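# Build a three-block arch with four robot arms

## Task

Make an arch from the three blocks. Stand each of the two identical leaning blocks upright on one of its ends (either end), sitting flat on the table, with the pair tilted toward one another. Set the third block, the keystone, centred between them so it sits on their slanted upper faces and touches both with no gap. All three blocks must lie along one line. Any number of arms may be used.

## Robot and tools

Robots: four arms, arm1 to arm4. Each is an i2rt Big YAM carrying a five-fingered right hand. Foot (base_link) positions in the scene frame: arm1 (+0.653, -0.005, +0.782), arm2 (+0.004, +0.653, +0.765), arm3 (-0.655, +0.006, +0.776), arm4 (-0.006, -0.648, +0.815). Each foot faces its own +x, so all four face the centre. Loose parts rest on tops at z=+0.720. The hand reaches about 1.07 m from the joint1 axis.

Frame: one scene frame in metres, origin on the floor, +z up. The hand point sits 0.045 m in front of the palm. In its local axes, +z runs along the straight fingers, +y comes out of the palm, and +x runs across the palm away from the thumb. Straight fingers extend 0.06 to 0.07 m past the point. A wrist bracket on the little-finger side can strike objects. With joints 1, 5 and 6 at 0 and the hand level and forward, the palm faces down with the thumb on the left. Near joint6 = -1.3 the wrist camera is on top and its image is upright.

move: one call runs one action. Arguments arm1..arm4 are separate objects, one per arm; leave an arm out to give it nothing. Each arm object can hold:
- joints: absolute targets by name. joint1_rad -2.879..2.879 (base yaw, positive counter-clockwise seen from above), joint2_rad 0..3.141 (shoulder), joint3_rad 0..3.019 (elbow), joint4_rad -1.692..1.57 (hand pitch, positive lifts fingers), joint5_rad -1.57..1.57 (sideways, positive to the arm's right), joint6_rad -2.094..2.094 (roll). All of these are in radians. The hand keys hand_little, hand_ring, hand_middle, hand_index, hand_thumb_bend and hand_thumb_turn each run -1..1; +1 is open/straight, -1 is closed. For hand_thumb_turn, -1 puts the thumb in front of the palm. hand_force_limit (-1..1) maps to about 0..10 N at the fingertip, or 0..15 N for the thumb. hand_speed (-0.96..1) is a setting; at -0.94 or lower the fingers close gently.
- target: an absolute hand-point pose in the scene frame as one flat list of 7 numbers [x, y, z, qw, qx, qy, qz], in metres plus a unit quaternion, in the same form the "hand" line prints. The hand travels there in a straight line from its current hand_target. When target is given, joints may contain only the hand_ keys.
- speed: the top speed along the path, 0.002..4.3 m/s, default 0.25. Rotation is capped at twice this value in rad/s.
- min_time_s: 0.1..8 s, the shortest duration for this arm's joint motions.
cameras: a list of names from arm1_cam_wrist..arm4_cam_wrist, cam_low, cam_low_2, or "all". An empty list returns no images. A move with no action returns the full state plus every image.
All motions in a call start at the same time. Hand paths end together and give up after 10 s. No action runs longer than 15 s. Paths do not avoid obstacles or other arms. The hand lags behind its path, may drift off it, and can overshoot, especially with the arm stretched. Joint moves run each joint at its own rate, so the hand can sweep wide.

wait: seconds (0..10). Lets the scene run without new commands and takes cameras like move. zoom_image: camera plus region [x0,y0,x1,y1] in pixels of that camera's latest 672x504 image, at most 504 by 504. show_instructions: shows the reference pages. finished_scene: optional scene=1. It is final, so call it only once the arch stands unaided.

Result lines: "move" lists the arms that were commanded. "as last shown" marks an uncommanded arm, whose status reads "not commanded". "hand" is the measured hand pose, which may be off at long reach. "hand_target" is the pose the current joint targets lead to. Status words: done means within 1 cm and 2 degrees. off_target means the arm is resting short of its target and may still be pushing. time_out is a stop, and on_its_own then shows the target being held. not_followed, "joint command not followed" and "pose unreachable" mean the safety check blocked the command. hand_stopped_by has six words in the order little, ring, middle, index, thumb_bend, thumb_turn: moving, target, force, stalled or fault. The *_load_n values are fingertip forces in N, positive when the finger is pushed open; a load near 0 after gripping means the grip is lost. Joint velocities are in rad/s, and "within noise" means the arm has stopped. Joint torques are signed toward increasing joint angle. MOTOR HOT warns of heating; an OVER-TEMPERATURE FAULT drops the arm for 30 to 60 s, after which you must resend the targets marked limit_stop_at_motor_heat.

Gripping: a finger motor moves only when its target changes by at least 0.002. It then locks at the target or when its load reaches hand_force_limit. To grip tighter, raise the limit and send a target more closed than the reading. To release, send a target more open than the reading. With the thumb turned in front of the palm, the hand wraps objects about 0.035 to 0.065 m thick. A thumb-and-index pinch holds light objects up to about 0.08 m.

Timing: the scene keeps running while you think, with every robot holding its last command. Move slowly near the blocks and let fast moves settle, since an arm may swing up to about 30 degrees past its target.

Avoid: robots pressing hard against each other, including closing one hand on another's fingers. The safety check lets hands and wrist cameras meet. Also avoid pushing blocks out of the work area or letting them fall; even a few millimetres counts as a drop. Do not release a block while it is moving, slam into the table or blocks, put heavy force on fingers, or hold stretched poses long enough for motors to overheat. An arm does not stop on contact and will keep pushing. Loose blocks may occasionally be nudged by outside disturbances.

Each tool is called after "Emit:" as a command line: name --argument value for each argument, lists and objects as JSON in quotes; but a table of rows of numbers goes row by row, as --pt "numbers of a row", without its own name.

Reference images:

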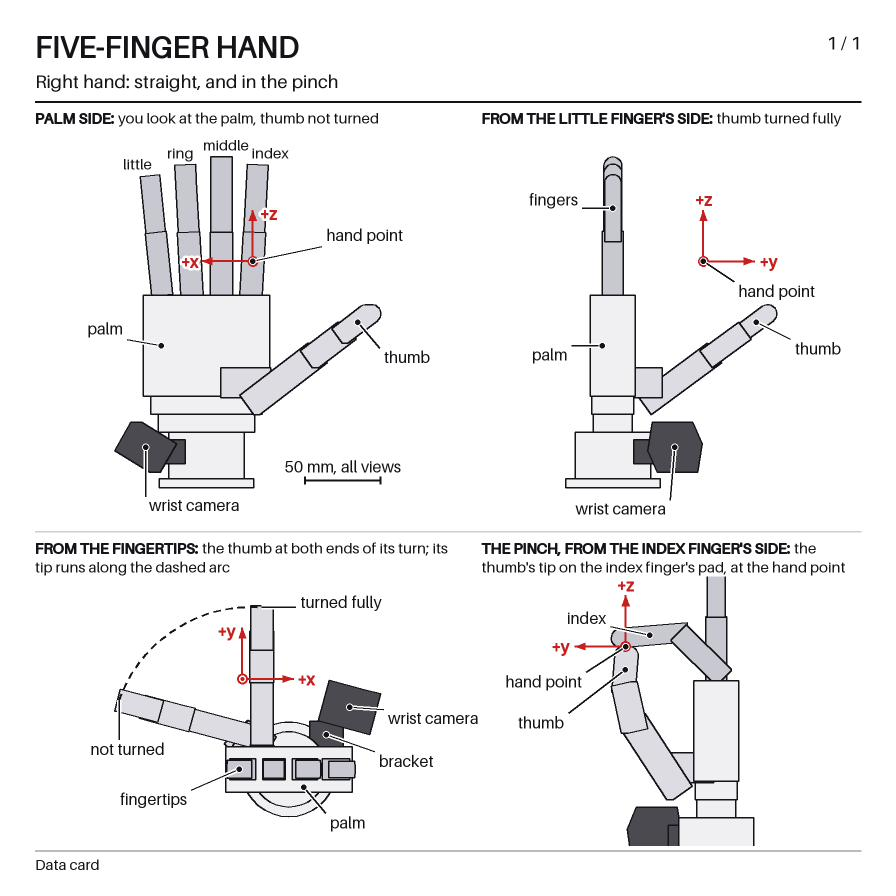

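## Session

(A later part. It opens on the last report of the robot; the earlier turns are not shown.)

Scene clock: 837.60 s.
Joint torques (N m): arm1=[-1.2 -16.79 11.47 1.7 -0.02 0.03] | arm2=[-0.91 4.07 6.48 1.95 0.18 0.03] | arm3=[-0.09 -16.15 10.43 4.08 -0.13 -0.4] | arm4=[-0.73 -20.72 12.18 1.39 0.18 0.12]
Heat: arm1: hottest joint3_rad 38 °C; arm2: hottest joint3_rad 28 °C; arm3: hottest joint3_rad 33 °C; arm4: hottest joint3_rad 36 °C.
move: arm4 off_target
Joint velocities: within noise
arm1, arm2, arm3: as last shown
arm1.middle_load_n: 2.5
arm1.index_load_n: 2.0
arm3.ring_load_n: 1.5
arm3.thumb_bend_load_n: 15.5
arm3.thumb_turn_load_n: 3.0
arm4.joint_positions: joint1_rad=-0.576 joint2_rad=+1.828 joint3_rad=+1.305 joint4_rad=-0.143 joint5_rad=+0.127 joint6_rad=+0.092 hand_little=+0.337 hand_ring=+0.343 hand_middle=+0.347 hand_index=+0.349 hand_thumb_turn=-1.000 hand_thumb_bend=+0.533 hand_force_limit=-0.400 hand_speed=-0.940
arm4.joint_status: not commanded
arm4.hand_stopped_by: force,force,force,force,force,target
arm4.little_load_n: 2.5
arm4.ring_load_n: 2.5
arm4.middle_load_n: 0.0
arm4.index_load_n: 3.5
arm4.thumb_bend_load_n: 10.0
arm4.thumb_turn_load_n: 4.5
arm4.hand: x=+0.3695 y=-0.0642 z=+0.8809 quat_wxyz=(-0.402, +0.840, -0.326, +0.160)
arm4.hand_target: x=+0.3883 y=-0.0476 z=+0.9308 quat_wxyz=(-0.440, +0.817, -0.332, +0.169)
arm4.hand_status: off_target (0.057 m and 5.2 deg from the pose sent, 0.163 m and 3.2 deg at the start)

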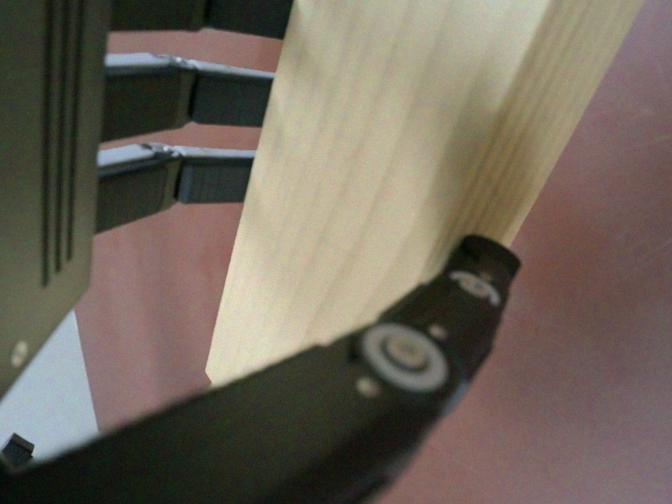

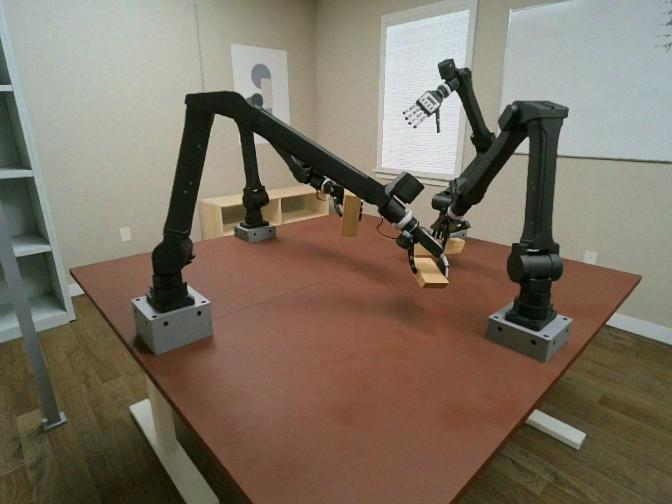

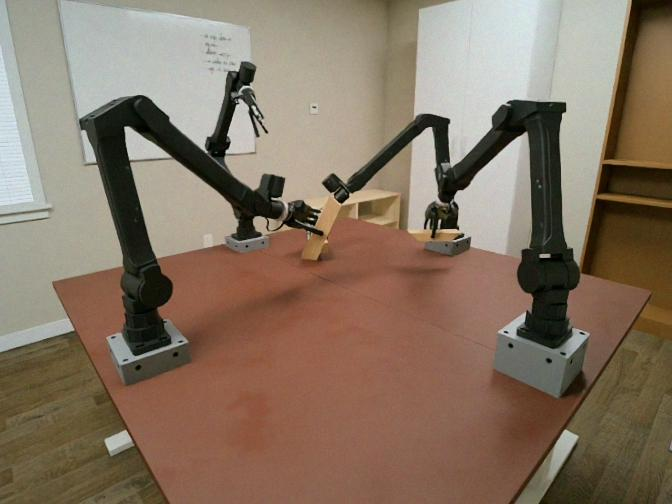

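Emit:
move --arm4 '{"target": [0.02, -0.34, 1.14, 0.425, -0.826, 0.331, -0.170], "speed": 0.2}'

Emit:
move --arm1 '{"target": [0.25, 0.14, 1.03, 0.44, -0.766, -0.40, 0.235], "speed": 0.15}' --cameras '["cam_low", "cam_low_2"]'

Scene clock: 850.57 s.
Joint torques (N m): arm1=[-1.55 -16.62 11.44 1.76 -0.01 0] | arm2=[-0.67 4.07 6.49 1.92 0.18 0.03] | arm3=[-0.5 -15.09 10.24 4.14 -0.08 -0.47] | arm4=[1.67 -1.67 13.24 0.88 0.65 0.12]
Heat: arm1: hottest joint3_rad 38 °C; arm2: hottest joint3_rad 28 °C; arm3: hottest joint3_rad 33 °C; arm4: hottest joint3_rad 36 °C.
move: arm4 off_target
Joint velocities: within noise
arm1.joint_positions: joint1_rad=-0.640 joint2_rad=+1.713 joint3_rad=+0.991 joint4_rad=+0.012 joint5_rad=-0.062 joint6_rad=-0.051 hand_little=+0.296 hand_ring=+0.292 hand_middle=+0.314 hand_index=+0.336 hand_thumb_turn=-1.000 hand_thumb_bend=+0.501 hand_force_limit=-0.350 hand_speed=-0.940
arm1.joint_status: not commanded
arm1.hand_stopped_by: force,force,force,force,force,target
arm1.little_load_n: 0.5
arm1.ring_load_n: 3.5
arm1.middle_load_n: 2.5
arm1.index_load_n: 2.5
arm1.thumb_bend_load_n: 16.5
arm1.thumb_turn_load_n: 2.5
arm1.hand: x=+0.1624 y=+0.3268 z=+0.8048 quat_wxyz=(-0.368, +0.800, +0.431, -0.199)
arm1.hand_target: x=+0.1393 y=+0.3462 z=+0.8511 quat_wxyz=(-0.405, +0.782, +0.420, -0.216)
arm1.hand_status: not commanded
arm2.joint_positions: joint1_rad=-0.035 joint2_rad=+0.598 joint3_rad=+1.402 joint4_rad=-1.432 joint5_rad=+0.144 joint6_rad=-0.899 hand_little=+1.000 hand_ring=+1.000 hand_middle=+1.000 hand_index=+1.000 hand_thumb_turn=+1.000 hand_thumb_bend=+1.000 hand_force_limit=+0.000 hand_speed=-0.800
arm2.joint_status: not commanded
arm2.hand_stopped_by: target,target,target,target,target,target
arm2.little_load_n: 0.0
arm2.ring_load_n: 0.0
arm2.middle_load_n: 0.0
arm2.index_load_n: 0.0
arm2.thumb_bend_load_n: 0.0
arm2.thumb_turn_load_n: 0.0
arm2.hand: x=-0.0600 y=+0.4722 z=+1.2376 quat_wxyz=(+0.270, +0.333, -0.823, +0.374)
arm2.hand_target: x=-0.0599 y=+0.4721 z=+1.2467 quat_wxyz=(+0.274, +0.330, -0.818, +0.383)
arm2.hand_status: not commanded
arm3.joint_positions: joint1_rad=+0.205 joint2_rad=+1.469 joint3_rad=+0.783 joint4_rad=+0.369 joint5_rad=-0.081 joint6_rad=-1.276 hand_little=+0.331 hand_ring=+0.337 hand_middle=+0.343 hand_index=+0.349 hand_thumb_turn=-1.000 hand_thumb_bend=+0.552 hand_force_limit=-0.350 hand_speed=-0.940
arm3.joint_status: not commanded
arm3.hand_stopped_by: force,force,force,force,force,target
arm3.little_load_n: 0.0
arm3.ring_load_n: 2.0
arm3.middle_load_n: 1.5
arm3.index_load_n: 4.5
arm3.thumb_bend_load_n: 15.5
arm3.thumb_turn_load_n: 3.0
arm3.hand: x=-0.0681 y=+0.0656 z=+0.9202 quat_wxyz=(-0.165, +0.808, -0.032, +0.565)
arm3.hand_target: x=-0.0586 y=+0.0728 z=+0.9697 quat_wxyz=(-0.166, +0.775, -0.008, +0.610)
arm3.hand_status: not commanded
arm4.joint_positions: joint1_rad=+0.209 joint2_rad=+0.725 joint3_rad=+0.960 joint4_rad=-1.187 joint5_rad=+0.741 joint6_rad=+0.688 hand_little=+0.337 hand_ring=+0.343 hand_middle=+0.347 hand_index=+0.349 hand_thumb_turn=-1.000 hand_thumb_bend=+0.533 hand_force_limit=-0.400 hand_speed=-0.940
arm4.joint_status: not commanded
arm4.hand_stopped_by: force,force,force,force,force,target
arm4.little_load_n: 2.5
arm4.ring_load_n: 2.5
arm4.middle_load_n: 0.5
arm4.index_load_n: 4.0
arm4.thumb_bend_load_n: 10.0
arm4.thumb_turn_load_n: 4.5
arm4.hand: x=+0.0256 y=-0.3498 z=+1.1065 quat_wxyz=(-0.398, +0.838, -0.323, +0.187)
arm4.hand_target: x=+0.0204 y=-0.3414 z=+1.1394 quat_wxyz=(-0.425, +0.826, -0.331, +0.169)
arm4.hand_status: off_target (0.035 m and 4.0 deg from the pose sent, 0.515 m and 3.3 deg at the start)
pictures: none

Scene clock: 853.23 s.
Joint torques (N m): arm1=[-0.5 -4.72 11.47 2 0.29 0.26] | arm2=[-0.73 4.07 6.49 1.92 0.17 0.02] | arm3=[0.03 -16.21 10.39 4.08 -0.08 -0.43] | arm4=[1.44 -1.61 13.23 0.8 0.66 0.11]
Heat: arm1: hottest joint3_rad 38 °C; arm2: hottest joint3_rad 28 °C; arm3: hottest joint3_rad 33 °C; arm4: hottest joint3_rad 37 °C.
move: arm1 off_target
Joint velocities: within noise
arm1.joint_positions: joint1_rad=-0.317 joint2_rad=+0.924 joint3_rad=+0.785 joint4_rad=-0.452 joint5_rad=+0.227 joint6_rad=+0.124 hand_little=+0.296 hand_ring=+0.292 hand_middle=+0.314 hand_index=+0.336 hand_thumb_turn=-1.000 hand_thumb_bend=+0.501 hand_force_limit=-0.350 hand_speed=-0.940
arm1.joint_status: not commanded
arm1.hand_stopped_by: force,force,force,force,force,target
arm1.little_load_n: 0.5
arm1.ring_load_n: 3.5
arm1.middle_load_n: 2.5
arm1.index_load_n: 2.0
arm1.thumb_bend_load_n: 17.0
arm1.thumb_turn_load_n: 2.5
arm1.hand: x=+0.2584 y=+0.1412 z=+1.0048 quat_wxyz=(-0.427, +0.773, +0.416, -0.215)
arm1.hand_target: x=+0.2507 y=+0.1400 z=+1.0300 quat_wxyz=(-0.441, +0.768, +0.401, -0.236)
arm1.hand_status: off_target (0.027 m and 3.4 deg from the pose sent, 0.306 m and 10.7 deg at the start)
arm2, arm3, arm4: as last shown
arm3.ring_load_n: 1.5
arm3.thumb_turn_load_n: 2.5
arm4.joint_positions: joint1_rad=+0.209 joint2_rad=+0.725 joint3_rad=+0.960 joint4_rad=-1.187 joint5_rad=+0.741 joint6_rad=+0.689 hand_little=+0.337 hand_ring=+0.343 hand_middle=+0.347 hand_index=+0.349 hand_thumb_turn=-1.000 hand_thumb_bend=+0.533 hand_force_limit=-0.400 hand_speed=-0.940
arm4.thumb_bend_load_n: 9.5
arm4.hand: x=+0.0256 y=-0.3497 z=+1.1065 quat_wxyz=(-0.398, +0.838, -0.323, +0.187)

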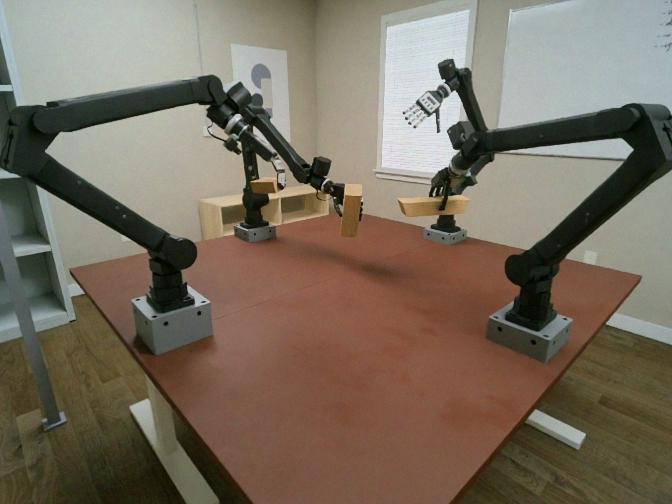

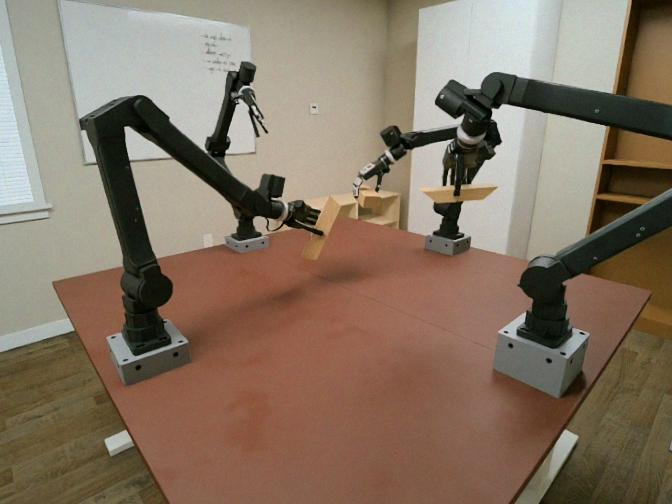

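Emit:
move --arm1 '{"target": [0.160, -0.072, 0.99, 0.6101, -0.0073, -0.7746, 0.1665], "speed": 0.15}' --cameras '["cam_low", "cam_low_2", "arm2_cam_wrist"]'

Emit:
zoom_image --camera "cam_low_2" --region '[270, 140, 450, 320]'

Emit:
zoom_image --camera "cam_low" --region '[270, 140, 450, 320]'

Scene clock: 871.87 s.
Joint torques (N m): arm1=[0.32 -5.25 10.69 4 -0.1 -0.35] | arm2=[-0.97 4.13 6.48 1.92 0.19 0.02] | arm3=[0.03 -15.97 10.3 4.03 -0.14 -0.44] | arm4=[1.38 -1.85 13.26 0.81 0.66 0.12]
Heat: arm1: hottest joint3_rad 38 °C; arm2: hottest joint3_rad 28 °C; arm3: hottest joint3_rad 33 °C; arm4: hottest joint3_rad 39 °C.
move: arm1 off_target
Joint velocities: within noise
arm1.joint_positions: joint1_rad=+0.237 joint2_rad=+1.097 joint3_rad=+0.535 joint4_rad=+0.276 joint5_rad=-0.029 joint6_rad=-1.273 hand_little=+0.296 hand_ring=+0.292 hand_middle=+0.314 hand_index=+0.336 hand_thumb_turn=-1.000 hand_thumb_bend=+0.501 hand_force_limit=-0.350 hand_speed=-0.940
arm1.joint_status: not commanded
arm1.hand_stopped_by: force,force,force,force,force,target
arm1.little_load_n: 0.0
arm1.ring_load_n: 3.5
arm1.middle_load_n: 2.5
arm1.index_load_n: 3.0
arm1.thumb_bend_load_n: 16.5
arm1.thumb_turn_load_n: 3.5
arm1.hand: x=+0.1765 y=-0.0654 z=+0.9553 quat_wxyz=(-0.576, +0.024, +0.800, -0.163)
arm1.hand_target: x=+0.1621 y=-0.0716 z=+0.9903 quat_wxyz=(-0.610, +0.008, +0.775, -0.166)
arm1.hand_status: off_target (0.039 m and 5.2 deg from the pose sent, 0.235 m and 102.7 deg at the start)
arm2, arm3, arm4: as last shown
arm2.index_load_n: -0.5
arm4.little_load_n: 2.0
arm4.index_load_n: 3.5
arm4.thumb_turn_load_n: 4.0
pictures: arm2_cam_wrist, cam_low, cam_low_2

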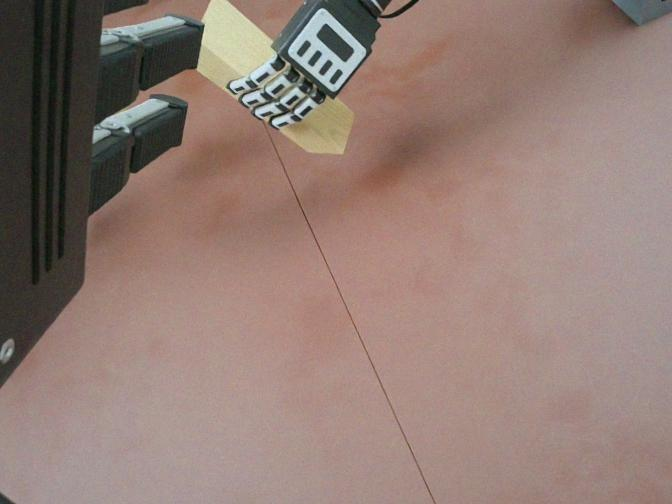

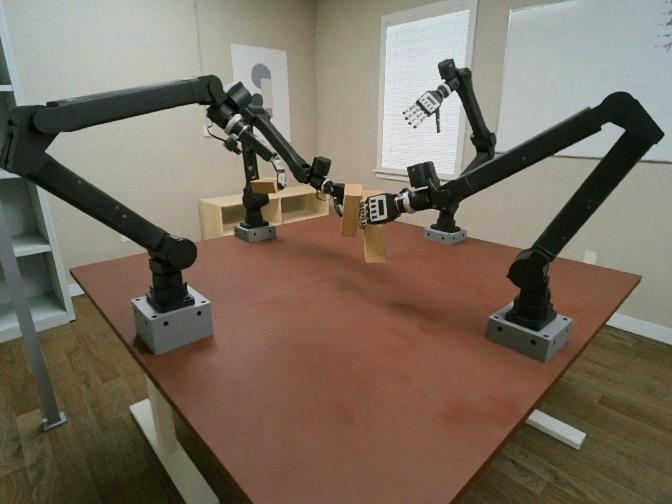

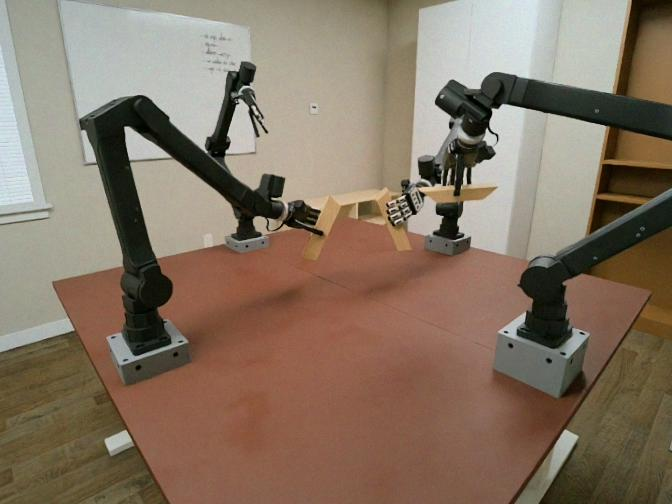

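Scaled by 2.800 from the camera's image (finer frame: 960x720).

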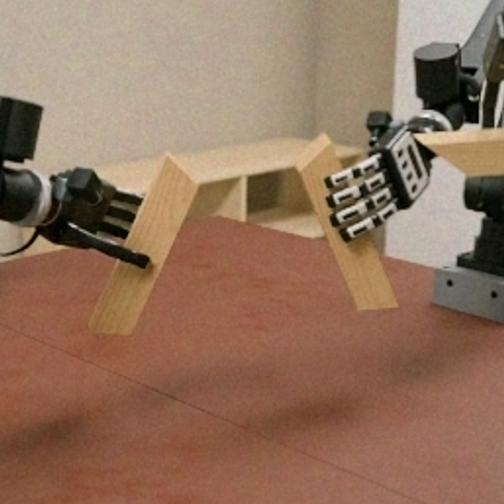

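Scaled by 2.800 from the camera's image (finer frame: 960x720).

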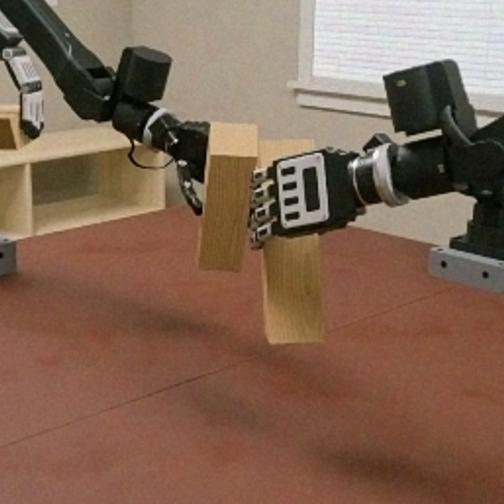

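Emit:
zoom_image --camera "cam_low_2" --region '[295, 185, 345, 265]'

Emit:
zoom_image --camera "cam_low_2" --region '[370, 180, 420, 260]'

Emit:
zoom_image --camera "cam_low" --region '[330, 175, 400, 275]'

Scaled by 6.300 from the camera's image (finer frame: 960x720).

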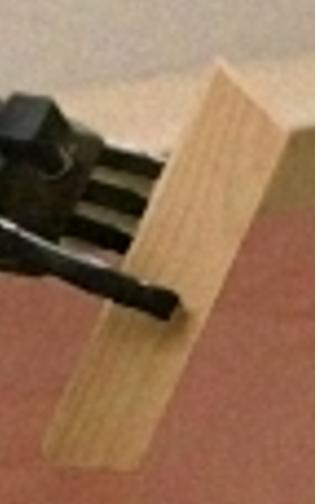

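Scaled by 6.300 from the camera's image (finer frame: 960x720).

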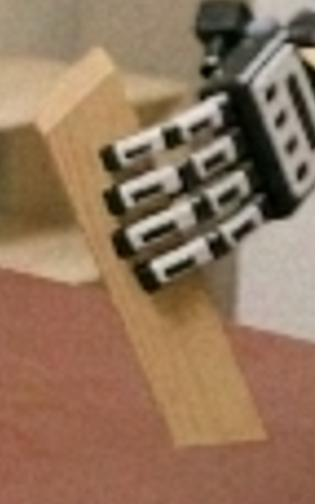

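Scaled by 5.040 from the camera's image (finer frame: 960x720).

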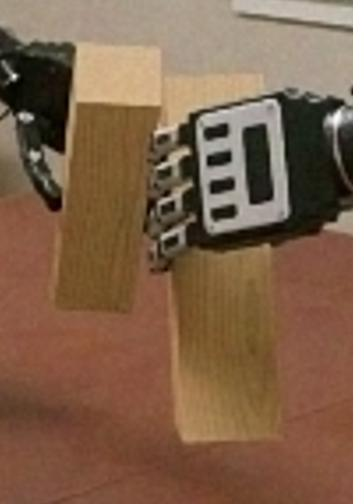

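Emit:
move --arm3 '{"target": [-0.053, 0.089, 0.882, -0.167, 0.739, 0.017, 0.653], "speed": 0.08}' --arm1 '{"target": [0.127, -0.078, 0.897, -0.642, -0.009, 0.747, -0.169], "speed": 0.08}' --cameras '["cam_low", "cam_low_2"]'

Emit:
zoom_image --camera "cam_low_2" --region '[290, 180, 430, 290]'

Emit:
zoom_image --camera "cam_low" --region '[320, 180, 430, 290]'

Scene clock: 982.27 s.
Joint torques (N m): arm1=[-0.73 -8.47 6.94 4.04 -0.12 -0.41] | arm2=[-0.79 4.07 6.46 1.85 0.19 0.03] | arm3=[-0.56 -15.03 7.76 4.38 0.19 -0.44] | arm4=[1.67 -1.73 13.26 0.87 0.65 0.13]
Heat: arm1: hottest joint3_rad 39 °C; arm2: hottest joint3_rad 29 °C; arm3: hottest joint3_rad 33 °C; arm4: hottest joint3_rad 45 °C.
move: arm1 off_target; arm3 off_target
Joint velocities: within noise
arm1.joint_positions: joint1_rad=+0.237 joint2_rad=+1.501 joint3_rad=+0.470 joint4_rad=+0.841 joint5_rad=-0.050 joint6_rad=-1.303 hand_little=+0.296 hand_ring=+0.292 hand_middle=+0.314 hand_index=+0.336 hand_thumb_turn=-1.000 hand_thumb_bend=+0.501 hand_force_limit=-0.350 hand_speed=-0.940
arm1.joint_status: not commanded
arm1.hand_stopped_by: force,force,force,force,force,target
arm1.little_load_n: 0.0
arm1.ring_load_n: 3.0
arm1.middle_load_n: 2.5
arm1.index_load_n: 3.0
arm1.thumb_bend_load_n: 16.5
arm1.thumb_turn_load_n: 3.5
arm1.hand: x=+0.1393 y=-0.0762 z=+0.8712 quat_wxyz=(-0.614, +0.004, +0.771, -0.171)
arm1.hand_target: x=+0.1278 y=-0.0778 z=+0.8972 quat_wxyz=(-0.642, -0.009, +0.748, -0.169)
arm1.hand_status: off_target (0.029 m and 4.5 deg from the pose sent, 0.078 m and 10.4 deg at the start)
arm2, arm4: as last shown
arm3.joint_positions: joint1_rad=+0.233 joint2_rad=+1.718 joint3_rad=+0.672 joint4_rad=+0.865 joint5_rad=-0.074 joint6_rad=-1.312 hand_little=+0.331 hand_ring=+0.337 hand_middle=+0.343 hand_index=+0.349 hand_thumb_turn=-1.000 hand_thumb_bend=+0.552 hand_force_limit=-0.350 hand_speed=-0.940
arm3.joint_status: not commanded
arm3.hand_stopped_by: force,force,force,force,force,target
arm3.little_load_n: 0.0
arm3.ring_load_n: 1.5
arm3.middle_load_n: 1.5
arm3.index_load_n: 4.5
arm3.thumb_bend_load_n: 15.5
arm3.thumb_turn_load_n: 2.5
arm3.hand: x=-0.0643 y=+0.0803 z=+0.8490 quat_wxyz=(-0.170, +0.767, -0.005, +0.619)
arm3.hand_target: x=-0.0541 y=+0.0889 z=+0.8820 quat_wxyz=(-0.167, +0.739, +0.016, +0.652)
arm3.hand_status: off_target (0.036 m and 5.6 deg from the pose sent, 0.047 m and 14.0 deg at the start)
arm4.ring_load_n: 3.0
arm4.index_load_n: 4.0

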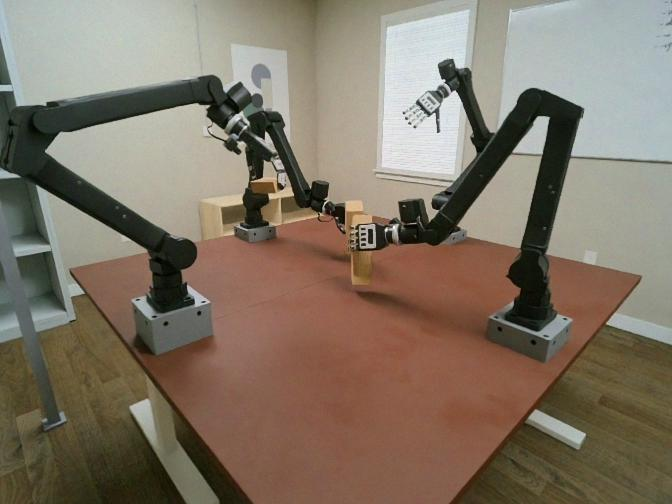

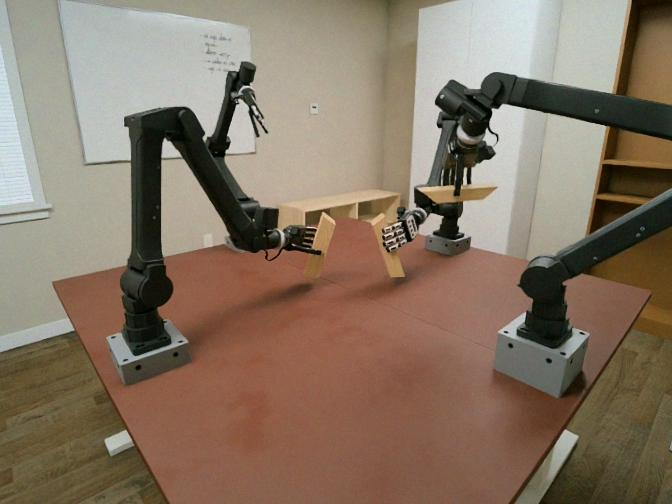

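Scaled by 3.600 from the camera's image (finer frame: 960x720).

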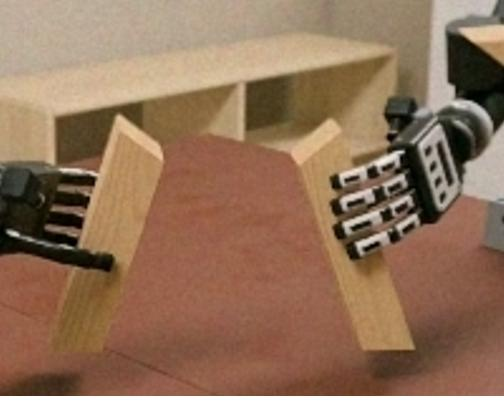

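Scaled by 4.582 from the camera's image (finer frame: 960x720).

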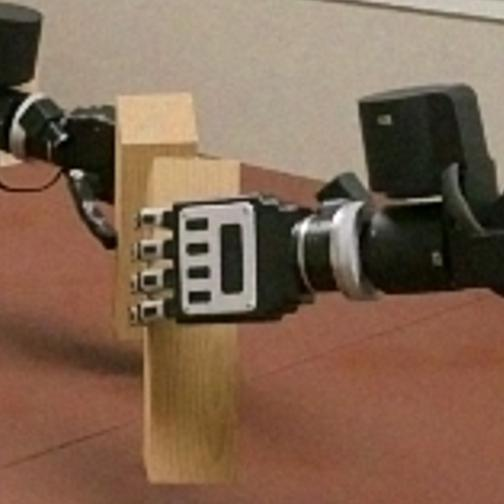

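Emit:
zoom_image --camera "cam_low_2" --region '[298, 204, 348, 284]'

Emit:
zoom_image --camera "cam_low_2" --region '[362, 204, 412, 284]'

Emit:
zoom_image --camera "cam_low" --region '[338, 194, 388, 294]'

Scaled by 6.300 from the camera's image (finer frame: 960x720).

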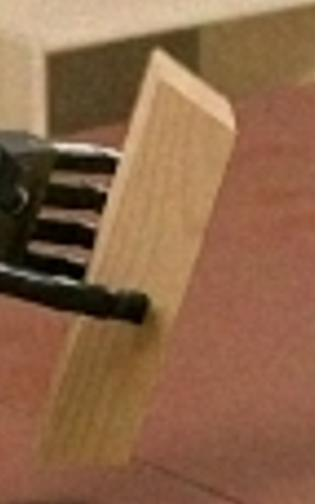

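Scaled by 6.300 from the camera's image (finer frame: 960x720).

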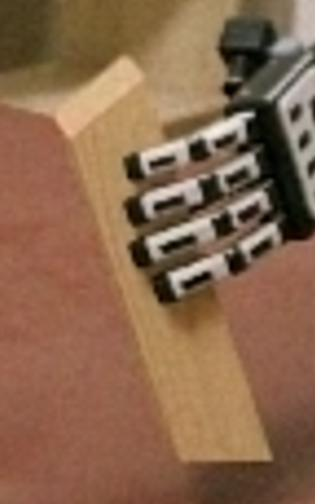

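Scaled by 5.040 from the camera's image (finer frame: 960x720).

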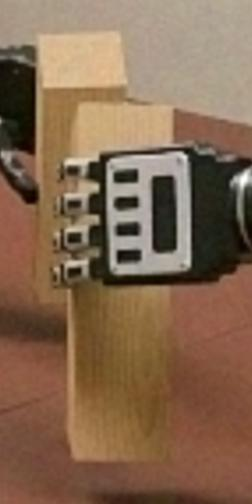

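Emit:
move --arm3 '{"target": [-0.0527, 0.0906, 0.845, -0.1747, 0.7452, 0.0084, 0.6443], "speed": 0.05}' --arm1 '{"target": [0.1308, -0.0743, 0.866, -0.6509, -0.0175, 0.7409, -0.1614], "speed": 0.05}' --cameras '["cam_low", "cam_low_2"]'

Emit:
zoom_image --camera "cam_low_2" --region '[298, 214, 348, 304]'

Emit:
zoom_image --camera "cam_low_2" --region '[362, 214, 412, 304]'

Emit:
zoom_image --camera "cam_low" --region '[338, 204, 388, 304]'

Scene clock: 1132.57 s.
Joint torques (N m): arm1=[-1.55 -9.64 5.64 3.93 -0.1 -0.36] | arm2=[-0.67 3.96 6.48 1.92 0.18 0.02] | arm3=[-0.32 -15.62 6.79 4.12 -0.06 -0.22] | arm4=[1.32 -1.73 13.24 0.9 0.65 0.1]
Heat: arm1: hottest joint3_rad 32 °C; arm2: hottest joint3_rad 29 °C; arm3: hottest joint3_rad 31 °C; arm4: hottest joint3_rad 48 °C.
move: arm1 off_target; arm3 off_target
Joint velocities: within noise
arm1.joint_positions: joint1_rad=+0.237 joint2_rad=+1.627 joint3_rad=+0.441 joint4_rad=+1.021 joint5_rad=-0.050 joint6_rad=-1.327 hand_little=+0.296 hand_ring=+0.292 hand_middle=+0.314 hand_index=+0.336 hand_thumb_turn=-1.000 hand_thumb_bend=+0.501 hand_force_limit=-0.350 hand_speed=-0.940
arm1.joint_status: not commanded
arm1.hand_stopped_by: force,force,force,force,force,target
arm1.little_load_n: 0.0
arm1.ring_load_n: 3.0
arm1.middle_load_n: 2.5
arm1.index_load_n: 3.0
arm1.thumb_bend_load_n: 16.5
arm1.thumb_turn_load_n: 4.0
arm1.hand: x=+0.1418 y=-0.0747 z=+0.8442 quat_wxyz=(-0.625, -0.006, +0.763, -0.166)
arm1.hand_target: x=+0.1315 y=-0.0741 z=+0.8660 quat_wxyz=(-0.651, -0.017, +0.742, -0.161)
arm1.hand_status: off_target (0.024 m and 4.2 deg from the pose sent, 0.010 m and 6.2 deg at the start)
arm2, arm4: as last shown
arm2.index_load_n: 0.0
arm3.joint_positions: joint1_rad=+0.233 joint2_rad=+1.811 joint3_rad=+0.672 joint4_rad=+0.946 joint5_rad=-0.073 joint6_rad=-1.312 hand_little=+0.331 hand_ring=+0.337 hand_middle=+0.343 hand_index=+0.349 hand_thumb_turn=-1.000 hand_thumb_bend=+0.552 hand_force_limit=-0.350 hand_speed=-0.940
arm3.joint_status: not commanded
arm3.hand_stopped_by: force,force,force,force,force,target
arm3.little_load_n: 0.0
arm3.ring_load_n: 1.5
arm3.middle_load_n: 1.5
arm3.index_load_n: 5.0
arm3.thumb_bend_load_n: 15.5
arm3.thumb_turn_load_n: 2.5
arm3.hand: x=-0.0636 y=+0.0804 z=+0.8165 quat_wxyz=(-0.169, +0.771, -0.005, +0.614)
arm3.hand_target: x=-0.0535 y=+0.0904 z=+0.8450 quat_wxyz=(-0.175, +0.745, +0.008, +0.644)
arm3.hand_status: off_target (0.032 m and 4.8 deg from the pose sent, 0.016 m and 4.2 deg at the start)
arm4.ring_load_n: 2.5
arm4.index_load_n: 3.5
arm4.thumb_turn_load_n: 4.5

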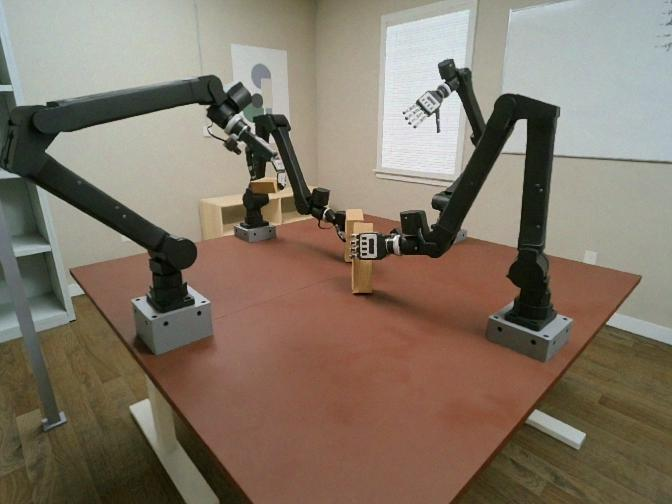

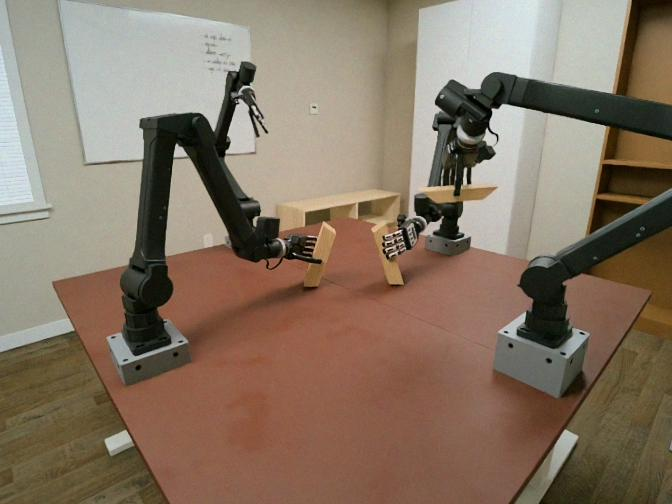

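Scaled by 5.600 from the camera's image (finer frame: 960x720).

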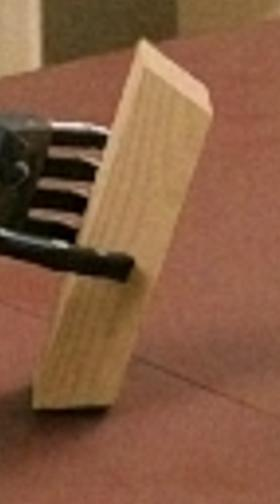

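Scaled by 5.600 from the camera's image (finer frame: 960x720).

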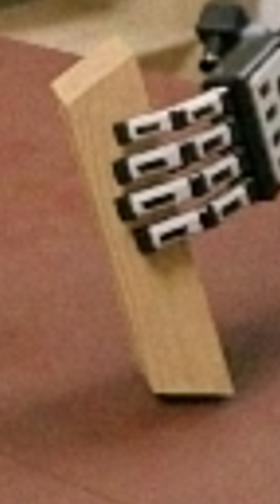

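Scaled by 5.040 from the camera's image (finer frame: 960x720).

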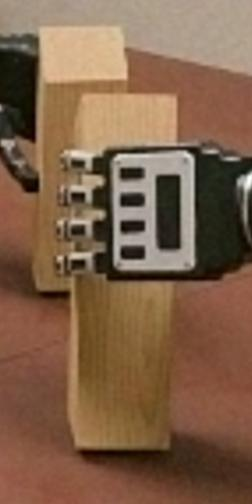

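Emit:
move --arm3 '{"target": [-0.0569, 0.0933, 0.836, -0.1747, 0.7452, 0.0084, 0.6443], "speed": 0.03}' --arm1 '{"target": [0.1349, -0.0770, 0.857, -0.6509, -0.0175, 0.7409, -0.1614], "speed": 0.03}' --cameras '["cam_low", "cam_low_2"]'

Emit:
zoom_image --camera "cam_low_2" --region '[298, 214, 348, 304]'

Emit:
zoom_image --camera "cam_low_2" --region '[362, 214, 412, 304]'

Emit:
zoom_image --camera "cam_low" --region '[338, 204, 388, 304]'

Scene clock: 1171.93 s.
Joint torques (N m): arm1=[-0.73 -9.11 5.29 3.93 0.23 -0.39] | arm2=[-0.85 4.01 6.43 1.95 0.17 0.03] | arm3=[-0.56 -14.68 6.38 4 0.23 -0.23] | arm4=[1.67 -1.9 13.2 0.88 0.66 0.12]
Heat: arm1: hottest joint3_rad 31 °C; arm2: hottest joint3_rad 29 °C; arm3: hottest joint3_rad 30 °C; arm4: hottest joint3_rad 48 °C.
move: arm1 off_target; arm3 off_target
Joint velocities: within noise
arm1.joint_positions: joint1_rad=+0.237 joint2_rad=+1.655 joint3_rad=+0.432 joint4_rad=+1.064 joint5_rad=-0.047 joint6_rad=-1.327 hand_little=+0.296 hand_ring=+0.292 hand_middle=+0.314 hand_index=+0.336 hand_thumb_turn=-1.000 hand_thumb_bend=+0.501 hand_force_limit=-0.350 hand_speed=-0.940
arm1.joint_status: not commanded
arm1.hand_stopped_by: force,force,force,force,force,target
arm1.little_load_n: 0.0
arm1.ring_load_n: 3.0
arm1.middle_load_n: 2.5
arm1.index_load_n: 3.0
arm1.thumb_bend_load_n: 16.5
arm1.thumb_turn_load_n: 3.5
arm1.hand: x=+0.1437 y=-0.0737 z=+0.8383 quat_wxyz=(-0.628, -0.005, +0.761, -0.165)
arm1.hand_target: x=+0.1354 y=-0.0769 z=+0.8571 quat_wxyz=(-0.651, -0.017, +0.742, -0.161)
arm1.hand_status: off_target (0.021 m and 3.8 deg from the pose sent, 0.015 m and 4.2 deg at the start)
arm2, arm4: as last shown
arm3.joint_positions: joint1_rad=+0.240 joint2_rad=+1.832 joint3_rad=+0.664 joint4_rad=+0.979 joint5_rad=-0.070 joint6_rad=-1.312 hand_little=+0.331 hand_ring=+0.337 hand_middle=+0.343 hand_index=+0.349 hand_thumb_turn=-1.000 hand_thumb_bend=+0.552 hand_force_limit=-0.350 hand_speed=-0.940
arm3.joint_status: not commanded
arm3.hand_stopped_by: force,force,force,force,force,target
arm3.little_load_n: 0.0
arm3.ring_load_n: 2.0
arm3.middle_load_n: 1.5
arm3.index_load_n: 4.5
arm3.thumb_bend_load_n: 15.5
arm3.thumb_turn_load_n: 3.0
arm3.hand: x=-0.0665 y=+0.0837 z=+0.8097 quat_wxyz=(-0.170, +0.769, -0.003, +0.616)
arm3.hand_target: x=-0.0577 y=+0.0932 z=+0.8358 quat_wxyz=(-0.175, +0.745, +0.008, +0.644)
arm3.hand_status: off_target (0.030 m and 4.5 deg from the pose sent, 0.024 m and 4.8 deg at the start)
arm4.little_load_n: 2.5
arm4.thumb_turn_load_n: 4.0

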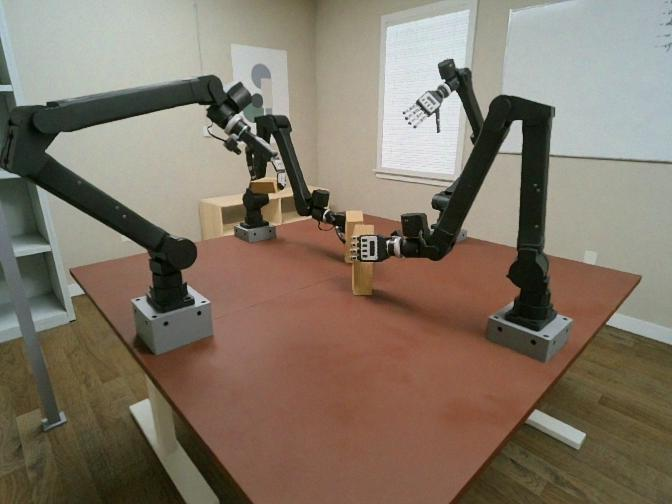

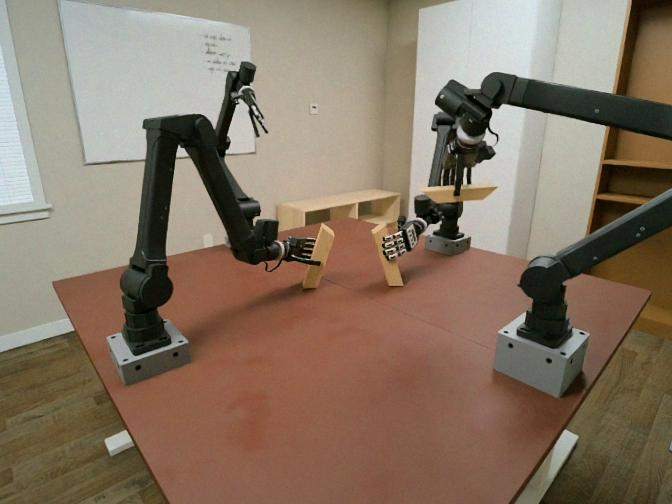

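Scaled by 5.600 from the camera's image (finer frame: 960x720).

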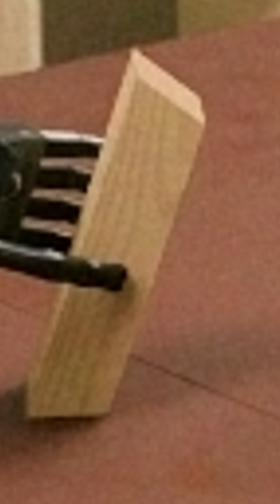

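Scaled by 5.600 from the camera's image (finer frame: 960x720).

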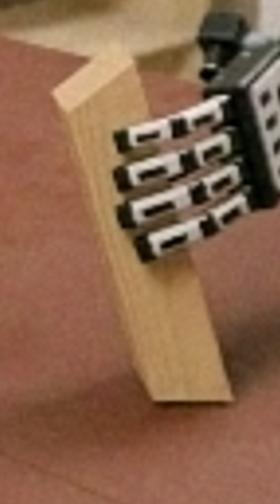

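Scaled by 5.040 from the camera's image (finer frame: 960x720).

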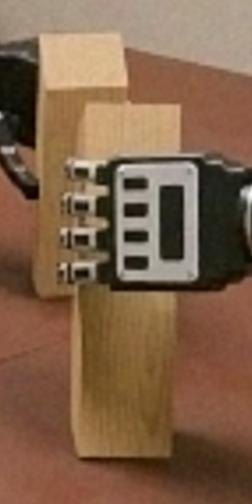

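Emit:
move --cameras '["cam_low","cam_low_2"]'

Emit:
zoom_image --camera "cam_low_2" --region '[290, 200, 390, 300]'

Emit:
zoom_image --camera "cam_low_2" --region '[350, 200, 450, 300]'

Emit:
zoom_image --camera "cam_low" --region '[330, 200, 430, 300]'

Scene clock: 1196.30 s.
Joint torques (N m): arm1=[-0.15 -9.11 5.24 3.95 0.19 -0.38] | arm2=[-0.67 4.01 6.49 1.83 0.19 0.02] | arm3=[-0.56 -15.33 6.32 4.27 0.17 -0.19] | arm4=[1.49 -1.49 13.24 0.84 0.65 0.13]
Heat: arm1: hottest joint3_rad 31 °C; arm2: hottest joint3_rad 29 °C; arm3: hottest joint3_rad 29 °C; arm4: hottest joint3_rad 49 °C.
Joint velocities: within noise
arm1.joint_positions: joint1_rad=+0.237 joint2_rad=+1.655 joint3_rad=+0.432 joint4_rad=+1.064 joint5_rad=-0.047 joint6_rad=-1.327 hand_little=+0.296 hand_ring=+0.292 hand_middle=+0.314 hand_index=+0.336 hand_thumb_turn=-1.000 hand_thumb_bend=+0.501 hand_force_limit=-0.350 hand_speed=-0.940
arm1.joint_status: not commanded
arm1.hand_stopped_by: force,force,force,force,force,target
arm1.little_load_n: 0.0
arm1.ring_load_n: 3.0
arm1.middle_load_n: 2.5
arm1.index_load_n: 3.0
arm1.thumb_bend_load_n: 16.5
arm1.thumb_turn_load_n: 3.5
arm1.hand: x=+0.1437 y=-0.0737 z=+0.8383 quat_wxyz=(-0.628, -0.005, +0.761, -0.165) (m; scene frame)
arm1.hand_target: x=+0.1354 y=-0.0769 z=+0.8571 quat_wxyz=(-0.651, -0.017, +0.742, -0.161) (m; scene frame)
arm1.hand_status: off_target (0.021 m and 3.8 deg from the pose sent, 0.015 m and 4.2 deg at the start)
arm2.joint_positions: joint1_rad=-0.035 joint2_rad=+0.598 joint3_rad=+1.402 joint4_rad=-1.432 joint5_rad=+0.144 joint6_rad=-0.899 hand_little=+1.000 hand_ring=+1.000 hand_middle=+1.000 hand_index=+1.000 hand_thumb_turn=+1.000 hand_thumb_bend=+1.000 hand_force_limit=+0.000 hand_speed=-0.800
arm2.joint_status: not commanded
arm2.hand_stopped_by: target,target,target,target,target,target
arm2.little_load_n: 0.0
arm2.ring_load_n: 0.0
arm2.middle_load_n: 0.0
arm2.index_load_n: 0.0
arm2.thumb_bend_load_n: 0.0
arm2.thumb_turn_load_n: 0.0
arm2.hand: x=-0.0600 y=+0.4722 z=+1.2376 quat_wxyz=(+0.270, +0.333, -0.823, +0.374) (m; scene frame)
arm2.hand_target: x=-0.0599 y=+0.4721 z=+1.2467 quat_wxyz=(+0.274, +0.330, -0.818, +0.383) (m; scene frame)
arm2.hand_status: not commanded
arm3.joint_positions: joint1_rad=+0.240 joint2_rad=+1.832 joint3_rad=+0.664 joint4_rad=+0.979 joint5_rad=-0.070 joint6_rad=-1.312 hand_little=+0.331 hand_ring=+0.337 hand_middle=+0.343 hand_index=+0.349 hand_thumb_turn=-1.000 hand_thumb_bend=+0.552 hand_force_limit=-0.350 hand_speed=-0.940
arm3.joint_status: not commanded
arm3.hand_stopped_by: force,force,force,force,force,target
arm3.little_load_n: 0.0
arm3.ring_load_n: 1.5
arm3.middle_load_n: 1.5
arm3.index_load_n: 4.5
arm3.thumb_bend_load_n: 15.5
arm3.thumb_turn_load_n: 2.5
arm3.hand: x=-0.0665 y=+0.0837 z=+0.8097 quat_wxyz=(-0.170, +0.769, -0.003, +0.616) (m; scene frame)
arm3.hand_target: x=-0.0577 y=+0.0932 z=+0.8358 quat_wxyz=(-0.175, +0.745, +0.008, +0.644) (m; scene frame)
arm3.hand_status: off_target (0.030 m and 4.5 deg from the pose sent, 0.024 m and 4.8 deg at the start)
arm4.joint_positions: joint1_rad=+0.209 joint2_rad=+0.725 joint3_rad=+0.960 joint4_rad=-1.187 joint5_rad=+0.741 joint6_rad=+0.689 hand_little=+0.337 hand_ring=+0.343 hand_middle=+0.347 hand_index=+0.349 hand_thumb_turn=-1.000 hand_thumb_bend=+0.533 hand_force_limit=-0.400 hand_speed=-0.940
arm4.joint_status: not commanded
arm4.hand_stopped_by: force,force,force,force,force,target
arm4.little_load_n: 2.0
arm4.ring_load_n: 2.5
arm4.middle_load_n: 0.5
arm4.index_load_n: 4.0
arm4.thumb_bend_load_n: 9.5
arm4.thumb_turn_load_n: 4.0
arm4.hand: x=+0.0256 y=-0.3497 z=+1.1065 quat_wxyz=(-0.398, +0.838, -0.323, +0.187) (m; scene frame)
arm4.hand_target: x=+0.0204 y=-0.3414 z=+1.1394 quat_wxyz=(-0.425, +0.826, -0.331, +0.169) (m; scene frame)
arm4.hand_status: not commanded
pictures: cam_low, cam_low_2

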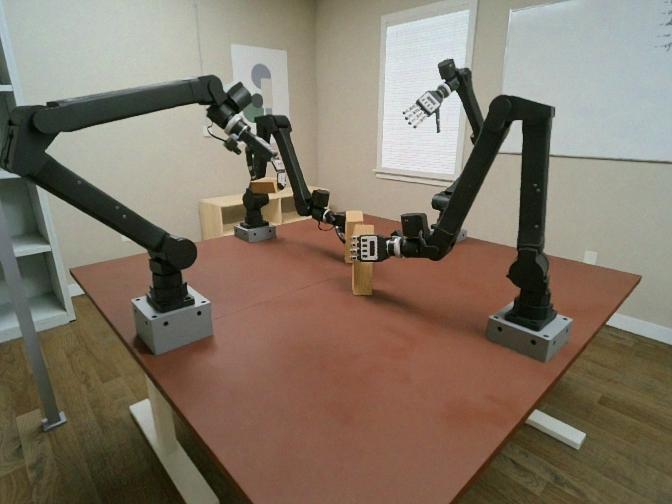

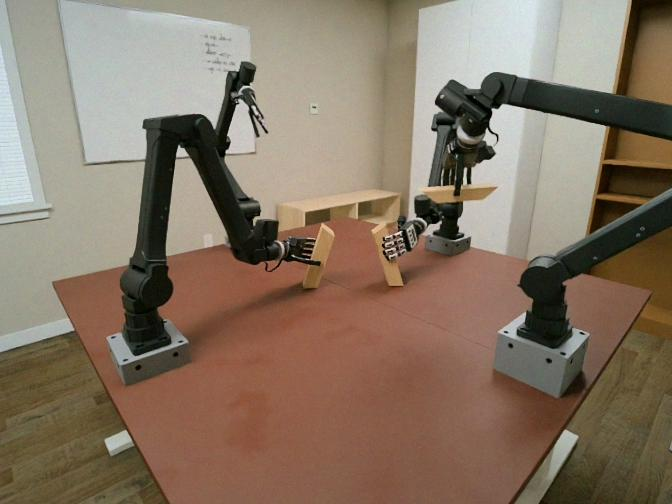

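Scaled by 5.040 from the camera's image (finer frame: 960x720).

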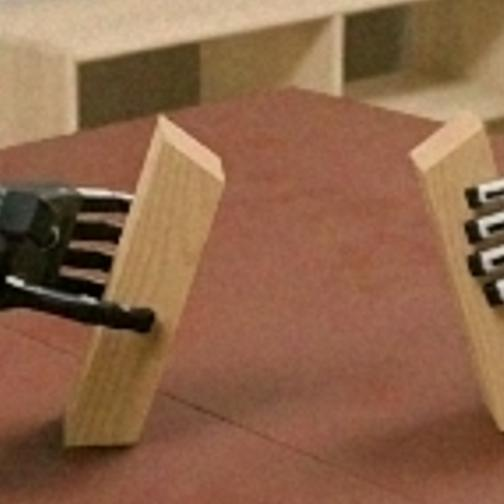

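Scaled by 5.040 from the camera's image (finer frame: 960x720).

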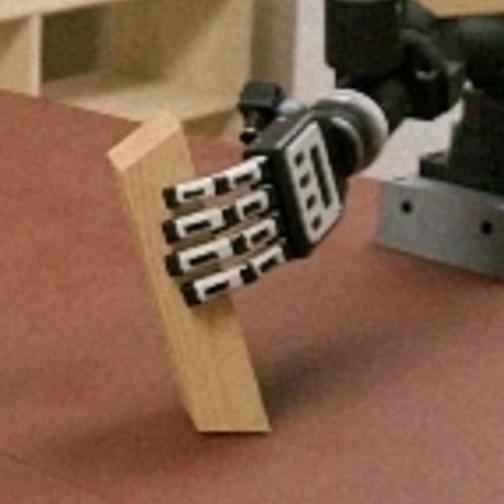

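Scaled by 5.040 from the camera's image (finer frame: 960x720).

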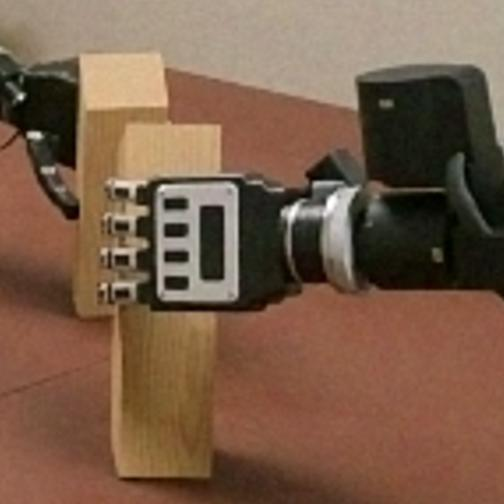

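Emit:
zoom_image --camera "cam_low_2" --region '[364, 214, 404, 244]'

Emit:
zoom_image --camera "cam_low_2" --region '[374, 262, 414, 292]'

Emit:
zoom_image --camera "cam_low_2" --region '[306, 216, 346, 246]'

Emit:
zoom_image --camera "cam_low_2" --region '[296, 264, 336, 294]'

Scaled by 12.600 from the camera's image (finer frame: 960x720).

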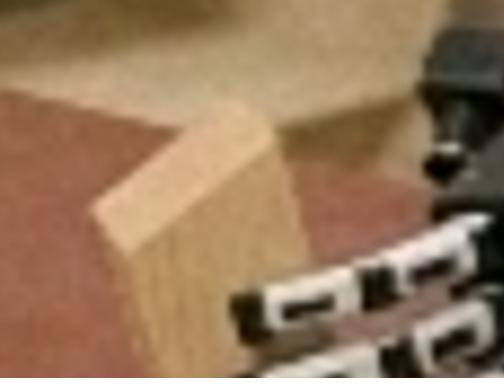

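Scaled by 12.600 from the camera's image (finer frame: 960x720).

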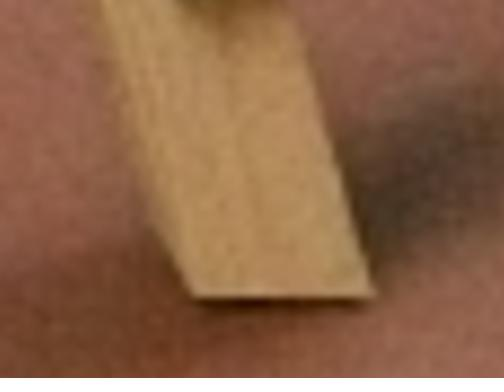

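Scaled by 12.600 from the camera's image (finer frame: 960x720).

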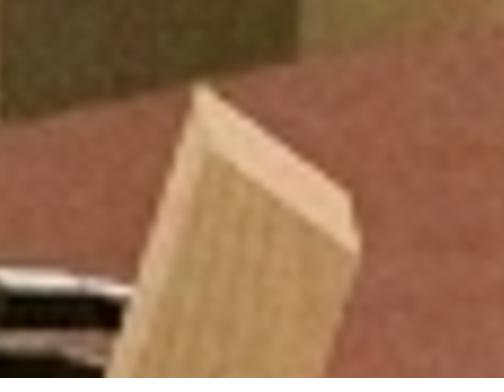

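Scaled by 12.600 from the camera's image (finer frame: 960x720).

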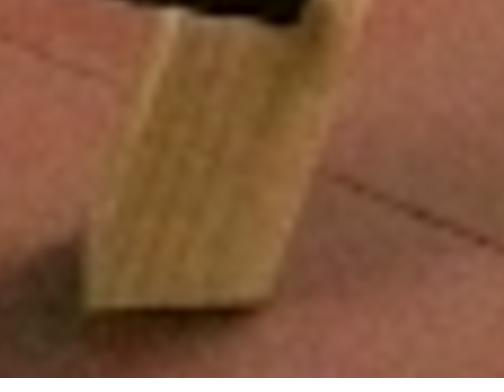

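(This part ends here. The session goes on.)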